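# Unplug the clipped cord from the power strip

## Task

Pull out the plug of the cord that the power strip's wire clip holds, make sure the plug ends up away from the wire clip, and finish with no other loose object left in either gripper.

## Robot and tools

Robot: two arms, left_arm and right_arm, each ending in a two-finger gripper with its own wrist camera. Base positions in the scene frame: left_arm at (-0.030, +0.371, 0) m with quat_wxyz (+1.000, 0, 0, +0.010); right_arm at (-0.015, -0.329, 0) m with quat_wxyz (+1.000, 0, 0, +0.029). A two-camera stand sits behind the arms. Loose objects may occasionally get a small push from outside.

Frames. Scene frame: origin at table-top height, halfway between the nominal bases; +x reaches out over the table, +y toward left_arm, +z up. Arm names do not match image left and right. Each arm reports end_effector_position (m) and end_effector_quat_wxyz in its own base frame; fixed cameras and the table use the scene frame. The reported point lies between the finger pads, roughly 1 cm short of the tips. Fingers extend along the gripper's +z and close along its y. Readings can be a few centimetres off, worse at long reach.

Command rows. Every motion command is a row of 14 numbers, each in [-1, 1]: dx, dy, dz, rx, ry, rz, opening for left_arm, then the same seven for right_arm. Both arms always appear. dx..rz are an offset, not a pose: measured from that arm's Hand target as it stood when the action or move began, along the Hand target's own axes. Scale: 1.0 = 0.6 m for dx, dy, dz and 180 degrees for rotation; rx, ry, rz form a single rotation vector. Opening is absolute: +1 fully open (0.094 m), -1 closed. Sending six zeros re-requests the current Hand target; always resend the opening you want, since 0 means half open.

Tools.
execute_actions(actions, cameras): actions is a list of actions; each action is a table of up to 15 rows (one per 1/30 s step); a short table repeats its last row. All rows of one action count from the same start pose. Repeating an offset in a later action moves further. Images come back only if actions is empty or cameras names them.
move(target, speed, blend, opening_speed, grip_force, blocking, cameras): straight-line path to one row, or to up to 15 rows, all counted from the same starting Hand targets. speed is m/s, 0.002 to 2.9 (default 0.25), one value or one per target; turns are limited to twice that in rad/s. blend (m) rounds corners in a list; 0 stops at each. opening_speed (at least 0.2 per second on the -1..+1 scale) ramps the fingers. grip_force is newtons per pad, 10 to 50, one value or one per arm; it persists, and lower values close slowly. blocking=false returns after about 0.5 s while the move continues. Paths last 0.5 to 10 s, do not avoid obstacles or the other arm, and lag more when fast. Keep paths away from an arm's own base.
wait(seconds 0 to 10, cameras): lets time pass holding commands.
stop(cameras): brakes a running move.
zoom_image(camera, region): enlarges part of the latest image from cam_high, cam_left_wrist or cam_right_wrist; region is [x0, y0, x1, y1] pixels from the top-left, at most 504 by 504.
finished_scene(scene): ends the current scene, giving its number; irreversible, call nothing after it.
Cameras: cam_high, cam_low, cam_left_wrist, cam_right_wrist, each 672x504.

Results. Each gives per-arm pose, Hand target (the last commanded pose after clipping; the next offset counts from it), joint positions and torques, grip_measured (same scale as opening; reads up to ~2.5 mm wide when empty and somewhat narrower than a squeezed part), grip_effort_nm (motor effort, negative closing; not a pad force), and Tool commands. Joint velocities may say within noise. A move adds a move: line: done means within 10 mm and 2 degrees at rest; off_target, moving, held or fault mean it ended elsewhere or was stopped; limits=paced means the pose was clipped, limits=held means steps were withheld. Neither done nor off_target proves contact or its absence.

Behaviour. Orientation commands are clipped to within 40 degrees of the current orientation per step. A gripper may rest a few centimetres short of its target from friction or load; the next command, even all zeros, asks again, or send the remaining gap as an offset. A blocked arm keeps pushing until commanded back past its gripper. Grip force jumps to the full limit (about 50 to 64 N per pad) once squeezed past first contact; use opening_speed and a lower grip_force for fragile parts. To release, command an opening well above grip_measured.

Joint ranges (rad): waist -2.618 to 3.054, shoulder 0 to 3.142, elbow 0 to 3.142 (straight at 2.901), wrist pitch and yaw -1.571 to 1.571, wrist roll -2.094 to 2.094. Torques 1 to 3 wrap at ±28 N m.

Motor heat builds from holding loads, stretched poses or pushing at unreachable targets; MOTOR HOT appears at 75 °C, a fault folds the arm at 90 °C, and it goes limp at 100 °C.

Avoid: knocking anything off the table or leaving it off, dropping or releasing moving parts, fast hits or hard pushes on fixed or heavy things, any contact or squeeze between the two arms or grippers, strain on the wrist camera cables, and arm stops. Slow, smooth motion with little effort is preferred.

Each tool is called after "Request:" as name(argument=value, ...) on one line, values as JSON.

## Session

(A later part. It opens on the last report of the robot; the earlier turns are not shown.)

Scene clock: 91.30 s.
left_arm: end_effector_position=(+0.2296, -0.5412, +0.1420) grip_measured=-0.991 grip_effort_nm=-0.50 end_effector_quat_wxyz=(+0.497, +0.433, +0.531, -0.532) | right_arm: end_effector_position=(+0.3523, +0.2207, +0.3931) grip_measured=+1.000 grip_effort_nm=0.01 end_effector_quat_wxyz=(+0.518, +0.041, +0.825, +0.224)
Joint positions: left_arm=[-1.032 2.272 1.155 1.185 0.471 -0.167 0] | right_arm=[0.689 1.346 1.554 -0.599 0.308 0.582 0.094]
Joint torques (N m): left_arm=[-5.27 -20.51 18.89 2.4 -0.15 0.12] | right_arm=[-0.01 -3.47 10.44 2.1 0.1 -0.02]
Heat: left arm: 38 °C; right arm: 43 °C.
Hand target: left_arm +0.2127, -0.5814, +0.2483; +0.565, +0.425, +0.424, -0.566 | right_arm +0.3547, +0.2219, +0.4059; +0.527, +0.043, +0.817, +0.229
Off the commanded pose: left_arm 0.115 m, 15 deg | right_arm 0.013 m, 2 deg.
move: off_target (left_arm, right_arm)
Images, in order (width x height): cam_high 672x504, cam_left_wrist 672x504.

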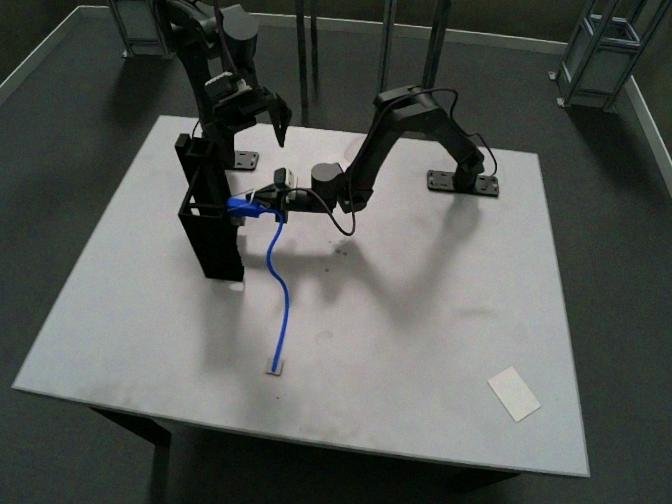

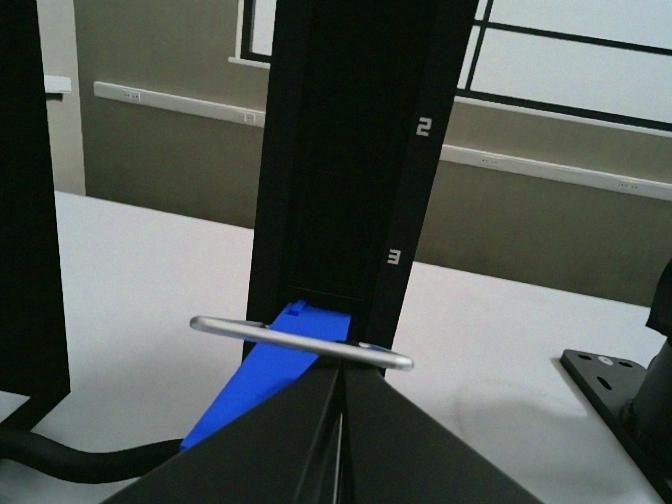

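Request:
move(target=[[0.152,0,-0.105,0,0,0,-1,0,0,0,0,0,0,1],[0.111,0,-0.275,0,0,0,-1,0,0,0,0,0,0,1]], speed=0.15, blend=[0.02,0], cameras=["cam_high","cam_left_wrist"])

Request:
zoom_image(camera="cam_high", region=[200, 160, 340, 260])

Scene clock: 97.60 s.
left_arm: end_effector_position=(+0.2144, -0.4452, +0.0957) grip_measured=-0.991 grip_effort_nm=-0.51 end_effector_quat_wxyz=(+0.477, +0.470, +0.522, -0.528) | right_arm: end_effector_position=(+0.3523, +0.2207, +0.3931) grip_measured=+1.000 grip_effort_nm=0.00 end_effector_quat_wxyz=(+0.518, +0.041, +0.825, +0.224)
Joint positions: left_arm=[-0.894 2.225 0.777 1.465 0.675 -0.112 0] | right_arm=[0.689 1.346 1.554 -0.599 0.308 0.582 0.094]
Joint torques (N m): left_arm=[0.39 -15.65 3.81 2.81 0.1 0.1] | right_arm=[0.03 -3.44 10.43 2.1 0.1 -0.02]
Heat: left arm: 40 °C; right arm: 43 °C.
Hand target: left_arm +0.2128, -0.4416, +0.1382; +0.565, +0.425, +0.425, -0.566 | right_arm +0.3547, +0.2219, +0.4059; +0.527, +0.043, +0.817, +0.229
Off the commanded pose: left_arm 0.043 m, 17 deg | right_arm 0.013 m, 2 deg.
joint sent to its limit (left arm) — joint 4 (wrist pitch), upper limit. The joint targets are off in orientation, not in position.
move: off_target (left_arm, right_arm)
Images, in order (width x height): cam_high 672x504, cam_left_wrist 672x504.

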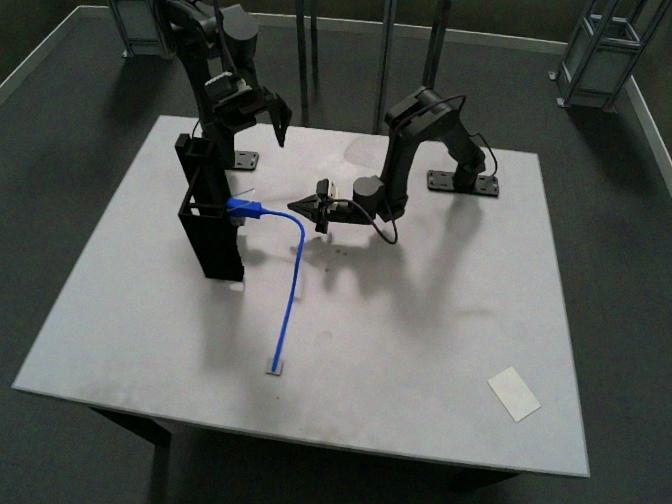

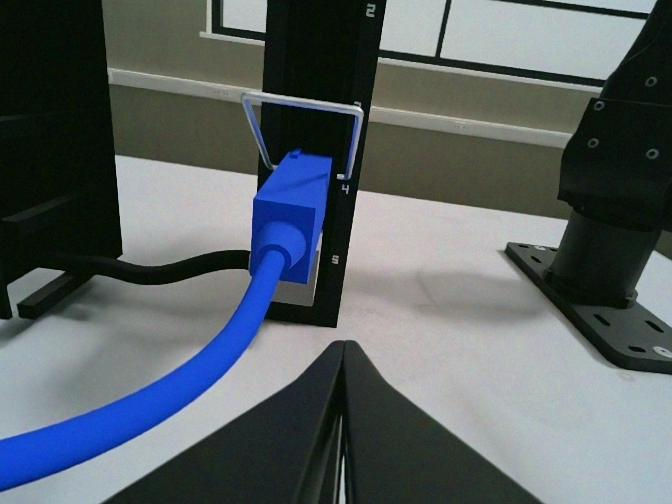

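Scaled by 3.600 from the camera's 672x504 image, which has a finer 960x720 frame.

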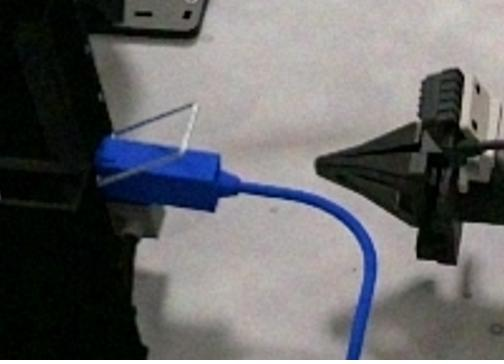

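Request:
move(target=[-0.0635,0.047,0.032,0,0.34,0,0,0,0,0,0,0,0,1], speed=0.4, cameras=["cam_high","cam_left_wrist"])

Request:
zoom_image(camera="cam_high", region=[200, 160, 340, 260])

Scene clock: 105.03 s.
left_arm: end_effector_position=(+0.2396, -0.4425, +0.1689) grip_measured=-0.001 grip_effort_nm=0.06 end_effector_quat_wxyz=(+0.257, +0.649, +0.663, -0.270) | right_arm: end_effector_position=(+0.3523, +0.2207, +0.3931) grip_measured=+1.000 grip_effort_nm=0.01 end_effector_quat_wxyz=(+0.518, +0.041, +0.825, +0.224)
Joint positions: left_arm=[-0.923 1.898 1.604 -0.629 0.44 0.477 0.047] | right_arm=[0.689 1.346 1.554 -0.599 0.308 0.582 0.094]
Joint torques (N m): left_arm=[-0.64 -11.43 11.02 1.37 0.14 0.08] | right_arm=[0.01 -3.45 10.44 2.11 0.1 -0.02]
Heat: left arm: 39 °C; right arm: 43 °C.
Hand target: left_arm +0.2409, -0.4495, +0.1802; +0.270, +0.654, +0.653, -0.271 | right_arm +0.3547, +0.2219, +0.4059; +0.527, +0.043, +0.817, +0.229
Off the commanded pose: left_arm 0.013 m, 2 deg | right_arm 0.013 m, 2 deg.
move: off_target (left_arm, right_arm)
Images, in order (width x height): cam_high 672x504, cam_left_wrist 672x504.

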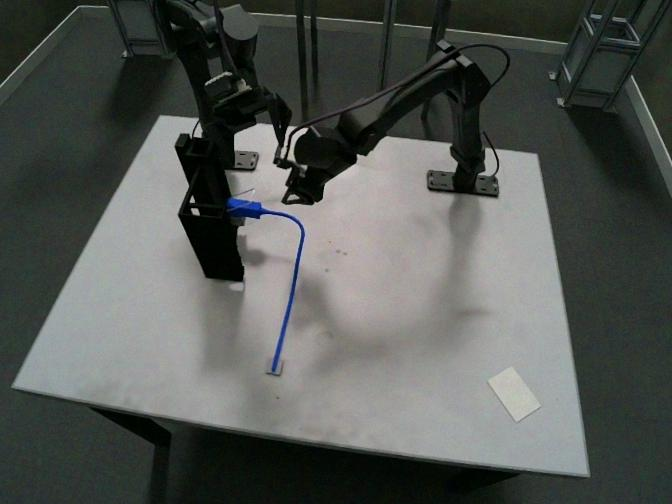

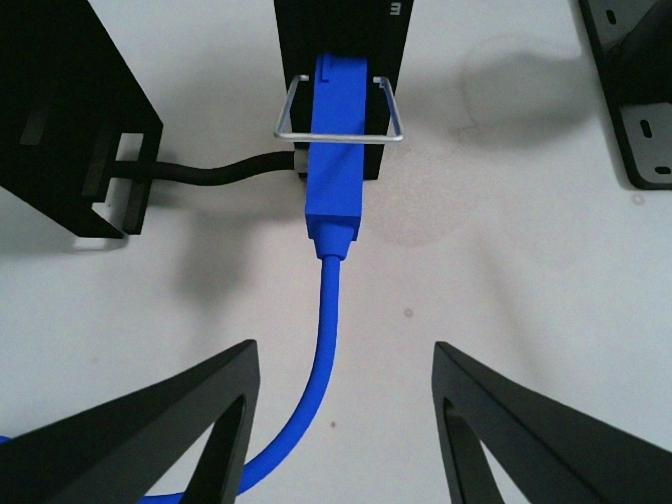

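Scaled by 3.600 from the camera's 672x504 image, which has a finer 960x720 frame.

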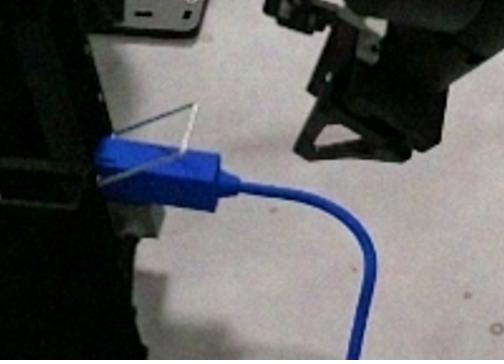

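Request:
move(target=[-0.0277,0.0065,0.171,0,0,0,0,0,0,0,0,0,0,1], speed=0.2, cameras=["cam_high","cam_left_wrist"])

Request:
zoom_image(camera="cam_high", region=[200, 160, 340, 260])

Scene clock: 111.33 s.
left_arm: end_effector_position=(+0.2392, -0.5204, +0.1060) grip_measured=-0.001 grip_effort_nm=0.06 end_effector_quat_wxyz=(+0.245, +0.656, +0.663, -0.265) | right_arm: end_effector_position=(+0.3523, +0.2207, +0.3931) grip_measured=+1.000 grip_effort_nm=0.01 end_effector_quat_wxyz=(+0.518, +0.041, +0.825, +0.224)
Joint positions: left_arm=[-1.025 2.201 1.815 -0.535 0.378 0.407 0.047] | right_arm=[0.689 1.346 1.554 -0.599 0.308 0.582 0.094]
Joint torques (N m): left_arm=[-0.44 -13.9 11 1.72 0.11 -0.07] | right_arm=[0.01 -3.44 10.44 2.1 0.1 -0.01]
Heat: left arm: 38 °C; right arm: 43 °C.
Hand target: left_arm +0.2448, -0.5338, +0.1195; +0.270, +0.654, +0.653, -0.271 | right_arm +0.3547, +0.2219, +0.4059; +0.527, +0.043, +0.817, +0.229
Off the commanded pose: left_arm 0.020 m, 3 deg | right_arm 0.013 m, 2 deg.
move: off_target (left_arm, right_arm)
Images, in order (width x height): cam_high 672x504, cam_left_wrist 672x504.

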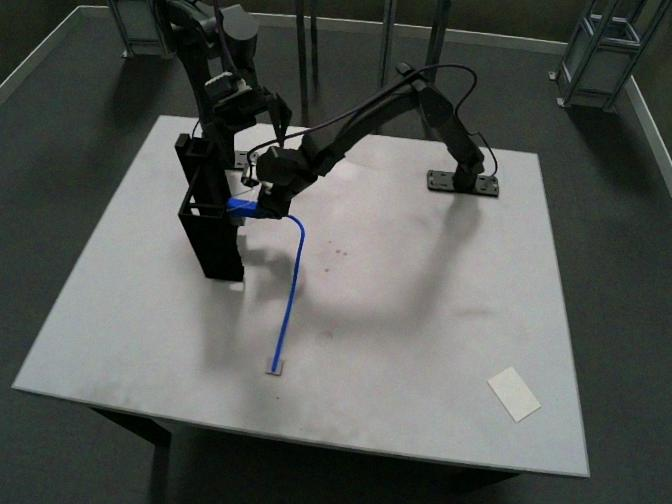

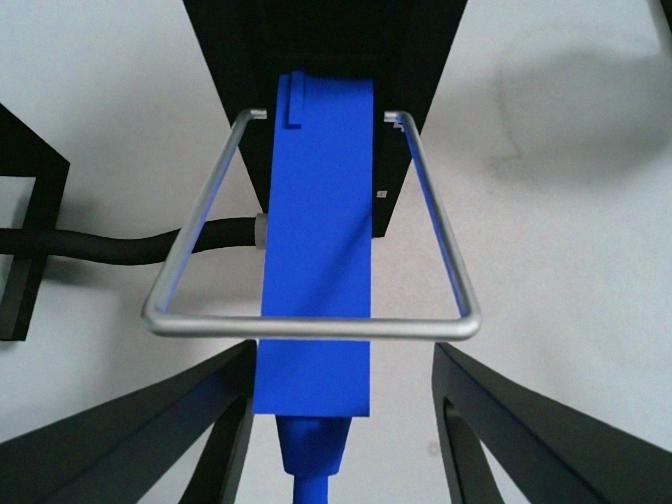

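Scaled by 3.600 from the camera's 672x504 image, which has a finer 960x720 frame.

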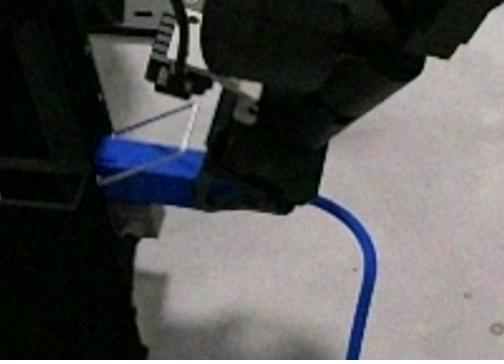

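Request:
move(target=[[0,0.016,0,0,0,0,0,0,0,0,0,0,0,1],[0,0.016,0,0,0,0,-0.7,0,0,0,0,0,0,1]], speed=0.1, opening_speed=0.7, cameras=["cam_left_wrist"])

Scene clock: 116.33 s.
left_arm: end_effector_position=(+0.2460, -0.5267, +0.1102) grip_measured=-0.503 grip_effort_nm=-1.04 end_effector_quat_wxyz=(+0.256, +0.658, +0.657, -0.265) | right_arm: end_effector_position=(+0.3523, +0.2207, +0.3931) grip_measured=+1.000 grip_effort_nm=0.00 end_effector_quat_wxyz=(+0.518, +0.041, +0.825, +0.224)
Joint positions: left_arm=[-1.021 2.221 1.855 -0.535 0.377 0.418 0.023] | right_arm=[0.689 1.346 1.554 -0.599 0.308 0.582 0.094]
Joint torques (N m): left_arm=[0.73 -13.7 11.08 1.55 0.22 -0.04] | right_arm=[0.01 -3.44 10.43 2.09 0.1 -0.01]
Heat: left arm: 39 °C; right arm: 43 °C.
Hand target: left_arm +0.2544, -0.5337, +0.1194; +0.270, +0.654, +0.653, -0.271 | right_arm +0.3547, +0.2219, +0.4059; +0.527, +0.043, +0.817, +0.229
Off the commanded pose: left_arm 0.014 m, 2 deg | right_arm 0.013 m, 2 deg.
move: off_target (left_arm, right_arm); target 2's new opening was sent with left_arm's hand 0.014 m and 2 deg from that target
Images, in order (width x height): cam_left_wrist 672x504.

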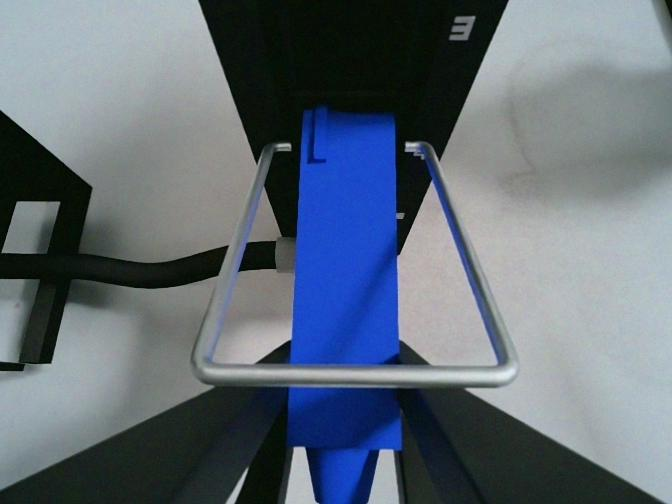

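Request:
move(target=[0.13,-0.008,-0.13,0,0,0,-0.7,0,0,0,0,0,0,1], speed=0.1, cameras=["cam_high","cam_left_wrist"])

Scene clock: 119.97 s.
left_arm: end_effector_position=(+0.2502, -0.4202, +0.0885) grip_measured=-0.504 grip_effort_nm=-1.05 end_effector_quat_wxyz=(+0.240, +0.653, +0.671, -0.257) | right_arm: end_effector_position=(+0.3523, +0.2207, +0.3931) grip_measured=+1.000 grip_effort_nm=0.00 end_effector_quat_wxyz=(+0.518, +0.041, +0.825, +0.224)
Joint positions: left_arm=[-0.876 1.944 1.375 -0.419 0.446 0.532 0.023] | right_arm=[0.689 1.346 1.554 -0.599 0.308 0.582 0.094]
Joint torques (N m): left_arm=[0.34 -17.65 7.23 1.43 0.46 0.05] | right_arm=[0.01 -3.47 10.45 2.1 0.09 -0.02]
Heat: left arm: 39 °C; right arm: 44 °C.
Hand target: left_arm +0.2497, -0.4234, +0.1193; +0.270, +0.654, +0.653, -0.271 | right_arm +0.3547, +0.2219, +0.4059; +0.527, +0.043, +0.817, +0.229
Off the commanded pose: left_arm 0.031 m, 4 deg | right_arm 0.013 m, 2 deg.
move: off_target (left_arm, right_arm)
Images, in order (width x height): cam_high 672x504, cam_left_wrist 672x504.

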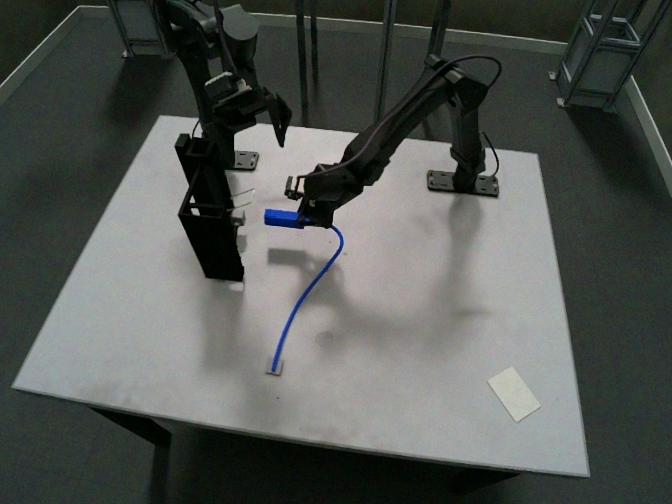

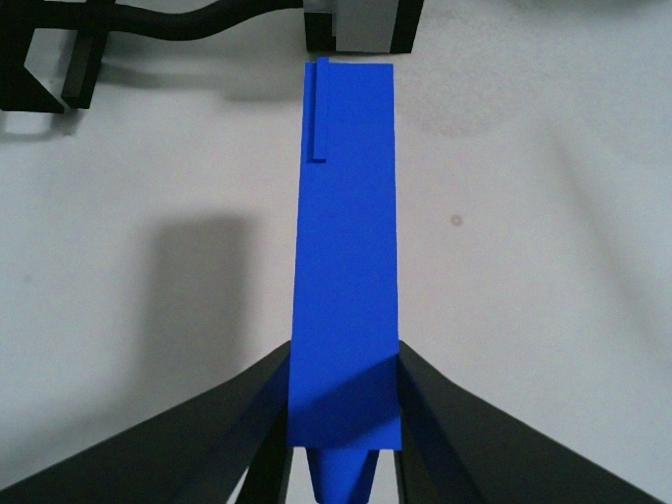

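Request:
move(target=[[0.124,0,0.006,0,0,0,-0.7,0,0,0,0,0,0,1]], speed=0.12, cameras=["cam_high","cam_low"])

Request:
zoom_image(camera="cam_high", region=[240, 160, 400, 280])

Scene clock: 124.80 s.
left_arm: end_effector_position=(+0.2468, -0.3685, +0.0395) grip_measured=-0.504 grip_effort_nm=-1.05 end_effector_quat_wxyz=(+0.241, +0.657, +0.667, -0.257) | right_arm: end_effector_position=(+0.3523, +0.2207, +0.3931) grip_measured=+1.000 grip_effort_nm=0.00 end_effector_quat_wxyz=(+0.518, +0.041, +0.825, +0.224)
Joint positions: left_arm=[-0.788 1.891 1.092 -0.227 0.497 0.627 0.023] | right_arm=[0.689 1.346 1.554 -0.599 0.308 0.582 0.094]
Joint torques (N m): left_arm=[0.77 -15.54 6.31 1.42 0.53 -0.06] | right_arm=[0.02 -3.48 10.43 2.11 0.1 -0.01]
Heat: left arm: 40 °C; right arm: 44 °C.
Hand target: left_arm +0.2497, -0.3734, +0.0643; +0.270, +0.654, +0.653, -0.271 | right_arm +0.3547, +0.2219, +0.4059; +0.527, +0.043, +0.817, +0.229
Off the commanded pose: left_arm 0.025 m, 4 deg | right_arm 0.013 m, 2 deg.
move: off_target (left_arm, right_arm)
Images, in order (width x height): cam_high 672x504, cam_low 672x504.

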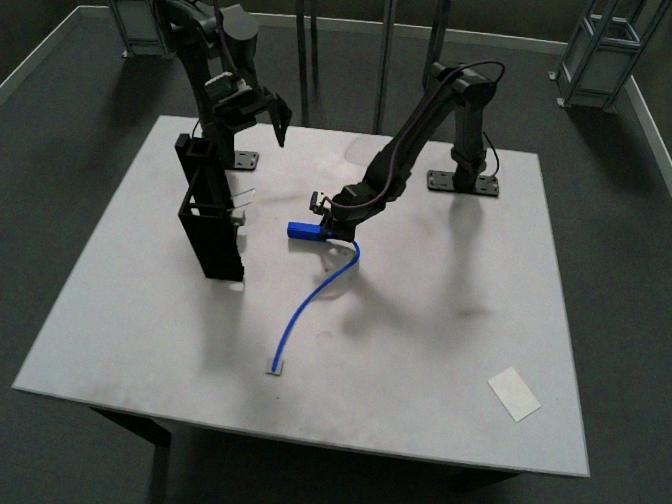

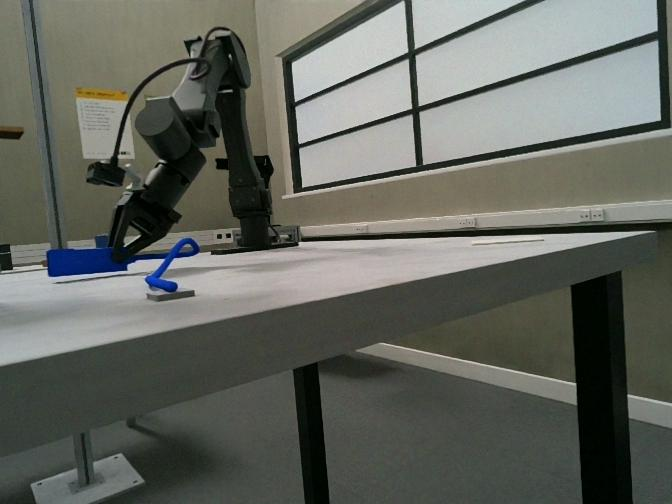

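Scaled by 3.150 from the camera's 672x504 image, which has a finer 960x720 frame.

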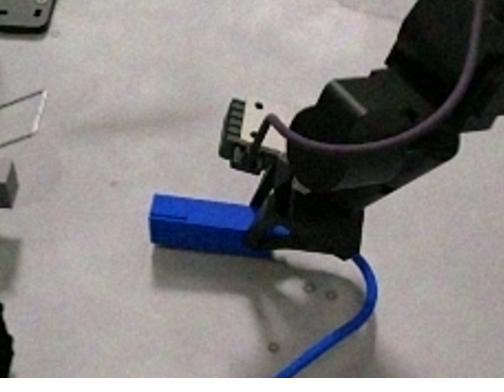

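Request:
move(target=[0.021,0,0.021,0,0,0,-0.7,0,0,0,0,0,0,1], speed=0.04, cameras=["cam_low"])

Request:
zoom_image(camera="cam_low", region=[20, 180, 220, 310])

Scene clock: 126.97 s.
left_arm: end_effector_position=(+0.2481, -0.3699, +0.0368) grip_measured=-0.504 grip_effort_nm=-1.05 end_effector_quat_wxyz=(+0.256, +0.657, +0.661, -0.257) | right_arm: end_effector_position=(+0.3523, +0.2207, +0.3931) grip_measured=+1.000 grip_effort_nm=0.00 end_effector_quat_wxyz=(+0.518, +0.041, +0.825, +0.224)
Joint positions: left_arm=[-0.788 1.891 1.06 -0.163 0.497 0.627 0.023] | right_arm=[0.689 1.346 1.554 -0.599 0.308 0.582 0.094]
Joint torques (N m): left_arm=[0.72 -11.88 6.13 1.57 0.53 -0.08] | right_arm=[0.03 -3.47 10.44 2.1 0.1 -0.02]
Heat: left arm: 40 °C; right arm: 44 °C.
Hand target: left_arm +0.2497, -0.3734, +0.0464; +0.270, +0.654, +0.653, -0.271 | right_arm +0.3547, +0.2219, +0.4059; +0.527, +0.043, +0.817, +0.229
Off the commanded pose: left_arm 0.010 m, 3 deg | right_arm 0.013 m, 2 deg.
move: off_target (left_arm, right_arm)
Images, in order (width x height): cam_low 672x504.

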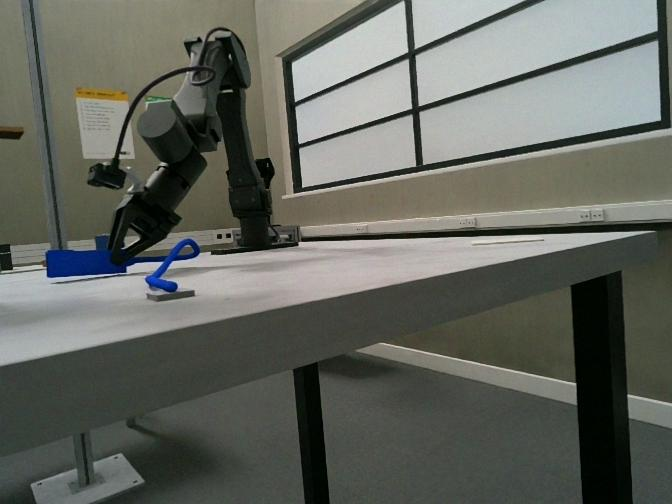

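Scaled by 2.520 from the camera's 672x504 image, which has a finer 960x720 frame.

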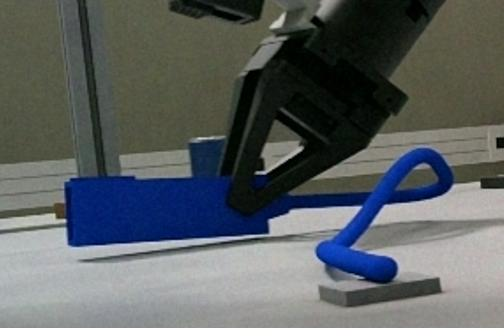

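Request:
move(target=[0.023,0,0.019,0,0,0,-0.7,0,0,0,0,0,0,1], speed=0.04, cameras=["cam_low"])

Request:
zoom_image(camera="cam_low", region=[20, 180, 220, 310])

Scene clock: 130.07 s.
left_arm: end_effector_position=(+0.2483, -0.3726, +0.0344) grip_measured=-0.504 grip_effort_nm=-1.05 end_effector_quat_wxyz=(+0.271, +0.657, +0.652, -0.265) | right_arm: end_effector_position=(+0.3523, +0.2207, +0.3931) grip_measured=+1.000 grip_effort_nm=0.00 end_effector_quat_wxyz=(+0.518, +0.041, +0.825, +0.224)
Joint positions: left_arm=[-0.786 1.897 1.029 -0.092 0.515 0.627 0.023] | right_arm=[0.689 1.346 1.554 -0.599 0.308 0.582 0.094]
Joint torques (N m): left_arm=[0.8 -8.92 5.74 1.57 0.35 -0.05] | right_arm=[0.02 -3.47 10.41 2.1 0.1 -0.02]
Heat: left arm: 40 °C; right arm: 44 °C.
Hand target: left_arm +0.2496, -0.3718, +0.0286; +0.270, +0.654, +0.653, -0.271 | right_arm +0.3547, +0.2219, +0.4059; +0.527, +0.043, +0.817, +0.229
Off the commanded pose: left_arm 0.006 m, 1 deg | right_arm 0.013 m, 2 deg.
move: off_target (right_arm)
Images, in order (width x height): cam_low 672x504.

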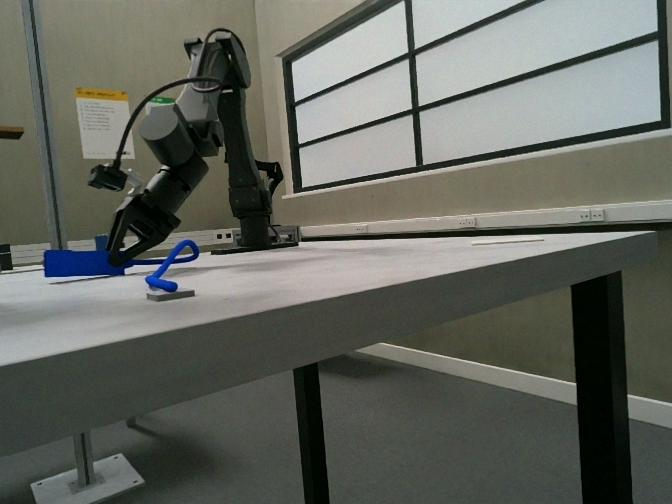

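Scaled by 2.520 from the camera's 672x504 image, which has a finer 960x720 frame.

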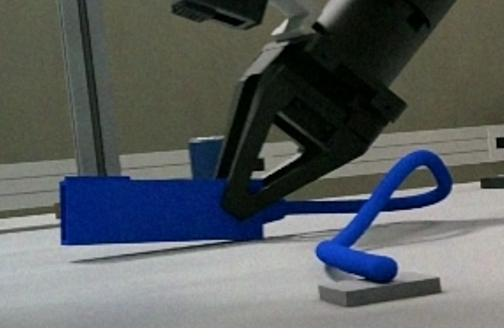

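Request:
move(target=[0.028,0,0.02,0,0,0,-0.7,0,0,0,0,0,0,1], speed=0.05, cameras=["cam_low"])

Request:
zoom_image(camera="cam_low", region=[20, 180, 220, 310])

Scene clock: 134.63 s.
left_arm: end_effector_position=(+0.2480, -0.3754, +0.0330) grip_measured=-0.504 grip_effort_nm=-1.05 end_effector_quat_wxyz=(+0.287, +0.654, +0.638, -0.288) | right_arm: end_effector_position=(+0.3523, +0.2207, +0.3931) grip_measured=+1.000 grip_effort_nm=0.00 end_effector_quat_wxyz=(+0.518, +0.041, +0.825, +0.224)
Joint positions: left_arm=[-0.771 1.911 0.995 -0.003 0.57 0.627 0.023] | right_arm=[0.689 1.346 1.554 -0.599 0.308 0.582 0.094]
Joint torques (N m): left_arm=[0.18 -6.6 4.92 1.54 -0.14 0.05] | right_arm=[0.01 -3.44 10.43 2.1 0.1 -0.02]
Heat: left arm: 39 °C; right arm: 44 °C.
Hand target: left_arm +0.2497, -0.3683, +0.0082; +0.270, +0.654, +0.653, -0.271 | right_arm +0.3547, +0.2219, +0.4059; +0.527, +0.043, +0.817, +0.229
Off the commanded pose: left_arm 0.026 m, 3 deg | right_arm 0.013 m, 2 deg.
move: off_target (left_arm, right_arm)
Images, in order (width x height): cam_low 672x504.

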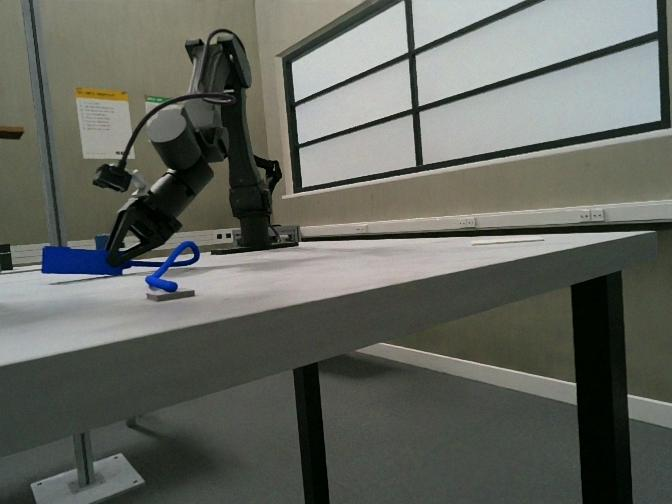

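Scaled by 2.520 from the camera's 672x504 image, which has a finer 960x720 frame.

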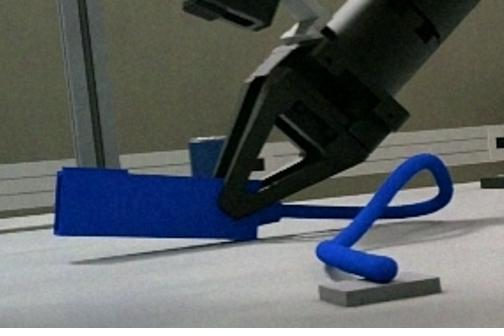

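Request:
move(target=[-0.0118,0,-0.0118,0,0.05,0,-0.7,0,0,0,0,0,0,1], speed=0.1, cameras=["cam_low"])

Request:
zoom_image(camera="cam_low", region=[20, 180, 220, 310])

Scene clock: 137.67 s.
left_arm: end_effector_position=(+0.2500, -0.3764, +0.0327) grip_measured=-0.504 grip_effort_nm=-1.05 end_effector_quat_wxyz=(+0.245, +0.671, +0.658, -0.239) | right_arm: end_effector_position=(+0.3523, +0.2207, +0.3931) grip_measured=+1.000 grip_effort_nm=0.01 end_effector_quat_wxyz=(+0.518, +0.041, +0.825, +0.224)
Joint positions: left_arm=[-0.809 1.924 1.117 -0.216 0.458 0.651 0.023] | right_arm=[0.689 1.346 1.554 -0.599 0.308 0.582 0.094]
Joint torques (N m): left_arm=[-0.24 -8.75 7.97 0.81 -0.21 0.03] | right_arm=[0.02 -3.45 10.43 2.1 0.09 -0.02]
Heat: left arm: 38 °C; right arm: 44 °C.
Hand target: left_arm +0.2497, -0.3683, +0.0182; +0.218, +0.673, +0.672, -0.219 | right_arm +0.3547, +0.2219, +0.4059; +0.527, +0.043, +0.817, +0.229
Off the commanded pose: left_arm 0.017 m, 4 deg | right_arm 0.013 m, 2 deg.
move: off_target (left_arm, right_arm)
Images, in order (width x height): cam_low 672x504.

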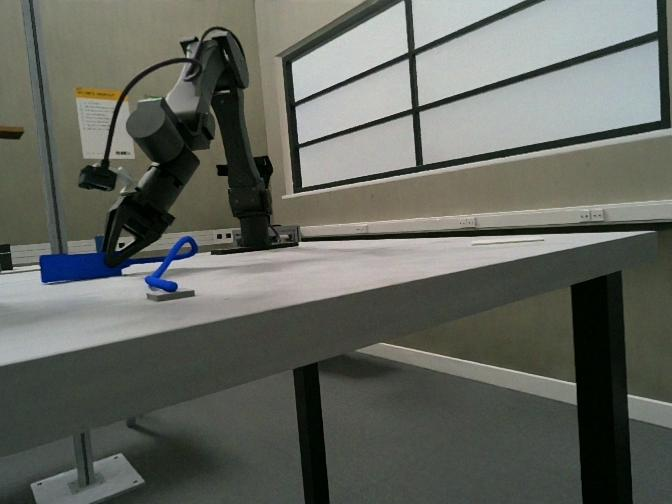

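Scaled by 2.520 from the camera's 672x504 image, which has a finer 960x720 frame.

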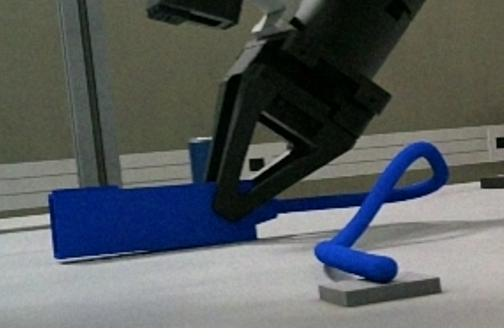

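Flat on the table. Release gently and back away along the finger axis.

Request:
move(target=[[0,0,-0.01,0,0,0,0.0,0,0,0,0,0,0,1]], speed=0.05, opening_speed=0.6)

Request:
move(target=[0,0,-0.2,0,0,0,0.0,0,0,0,0,0,0,1], speed=0.25, cameras=["cam_high","cam_low"])

Scene clock: 140.93 s.
left_arm: end_effector_position=(+0.2457, -0.3637, +0.0227) grip_measured=-0.002 grip_effort_nm=0.06 end_effector_quat_wxyz=(+0.217, +0.672, +0.672, -0.221) | right_arm: end_effector_position=(+0.3523, +0.2207, +0.3931) grip_measured=+1.000 grip_effort_nm=0.01 end_effector_quat_wxyz=(+0.518, +0.041, +0.825, +0.224)
Joint positions: left_arm=[-0.81 1.924 1.117 -0.282 0.422 0.656 0.047] | right_arm=[0.689 1.346 1.554 -0.599 0.308 0.582 0.094]
Joint torques (N m): left_arm=[0.36 -10.03 7.91 1.15 0.16 0.05] | right_arm=[0.01 -3.45 10.43 2.1 0.1 -0.01]
Heat: left arm: 38 °C; right arm: 44 °C.
Hand target: left_arm +0.2496, -0.3648, +0.0231; +0.218, +0.673, +0.672, -0.219 | right_arm +0.3547, +0.2219, +0.4059; +0.527, +0.043, +0.817, +0.229
Off the commanded pose: left_arm 0.004 m, 0 deg | right_arm 0.013 m, 2 deg.
move: off_target (right_arm)

Scene clock: 142.37 s.
left_arm: end_effector_position=(+0.2473, -0.2883, +0.1015) grip_measured=-0.001 grip_effort_nm=0.06 end_effector_quat_wxyz=(+0.197, +0.671, +0.684, -0.208) | right_arm: end_effector_position=(+0.3523, +0.2207, +0.3931) grip_measured=+1.000 grip_effort_nm=0.01 end_effector_quat_wxyz=(+0.518, +0.041, +0.825, +0.224)
Joint positions: left_arm=[-0.653 1.66 1.164 -0.704 0.458 0.811 0.047] | right_arm=[0.689 1.346 1.554 -0.599 0.308 0.582 0.094]
Joint torques (N m): left_arm=[0.4 -10.84 9.69 0.97 0.51 0.07] | right_arm=[0.01 -3.47 10.44 2.1 0.09 -0.02]
Heat: left arm: 38 °C; right arm: 44 °C.
Hand target: left_arm +0.2498, -0.2942, +0.1202; +0.218, +0.673, +0.672, -0.219 | right_arm +0.3547, +0.2219, +0.4059; +0.527, +0.043, +0.817, +0.229
Off the commanded pose: left_arm 0.020 m, 3 deg | right_arm 0.013 m, 2 deg.
move: off_target (left_arm, right_arm)
Images, in order (width x height): cam_high 672x504, cam_low 672x504.

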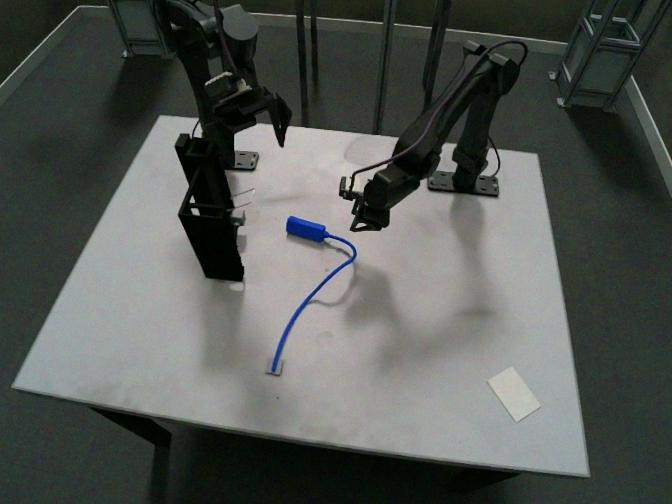

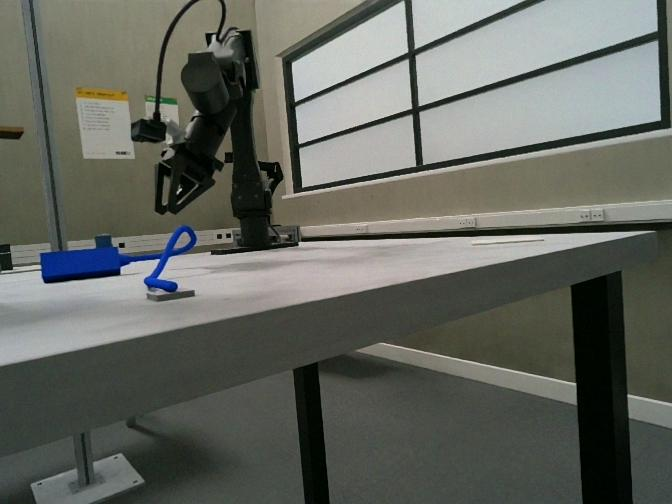

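Request:
finished_scene(scene=2)

The scene is finished: the task was done.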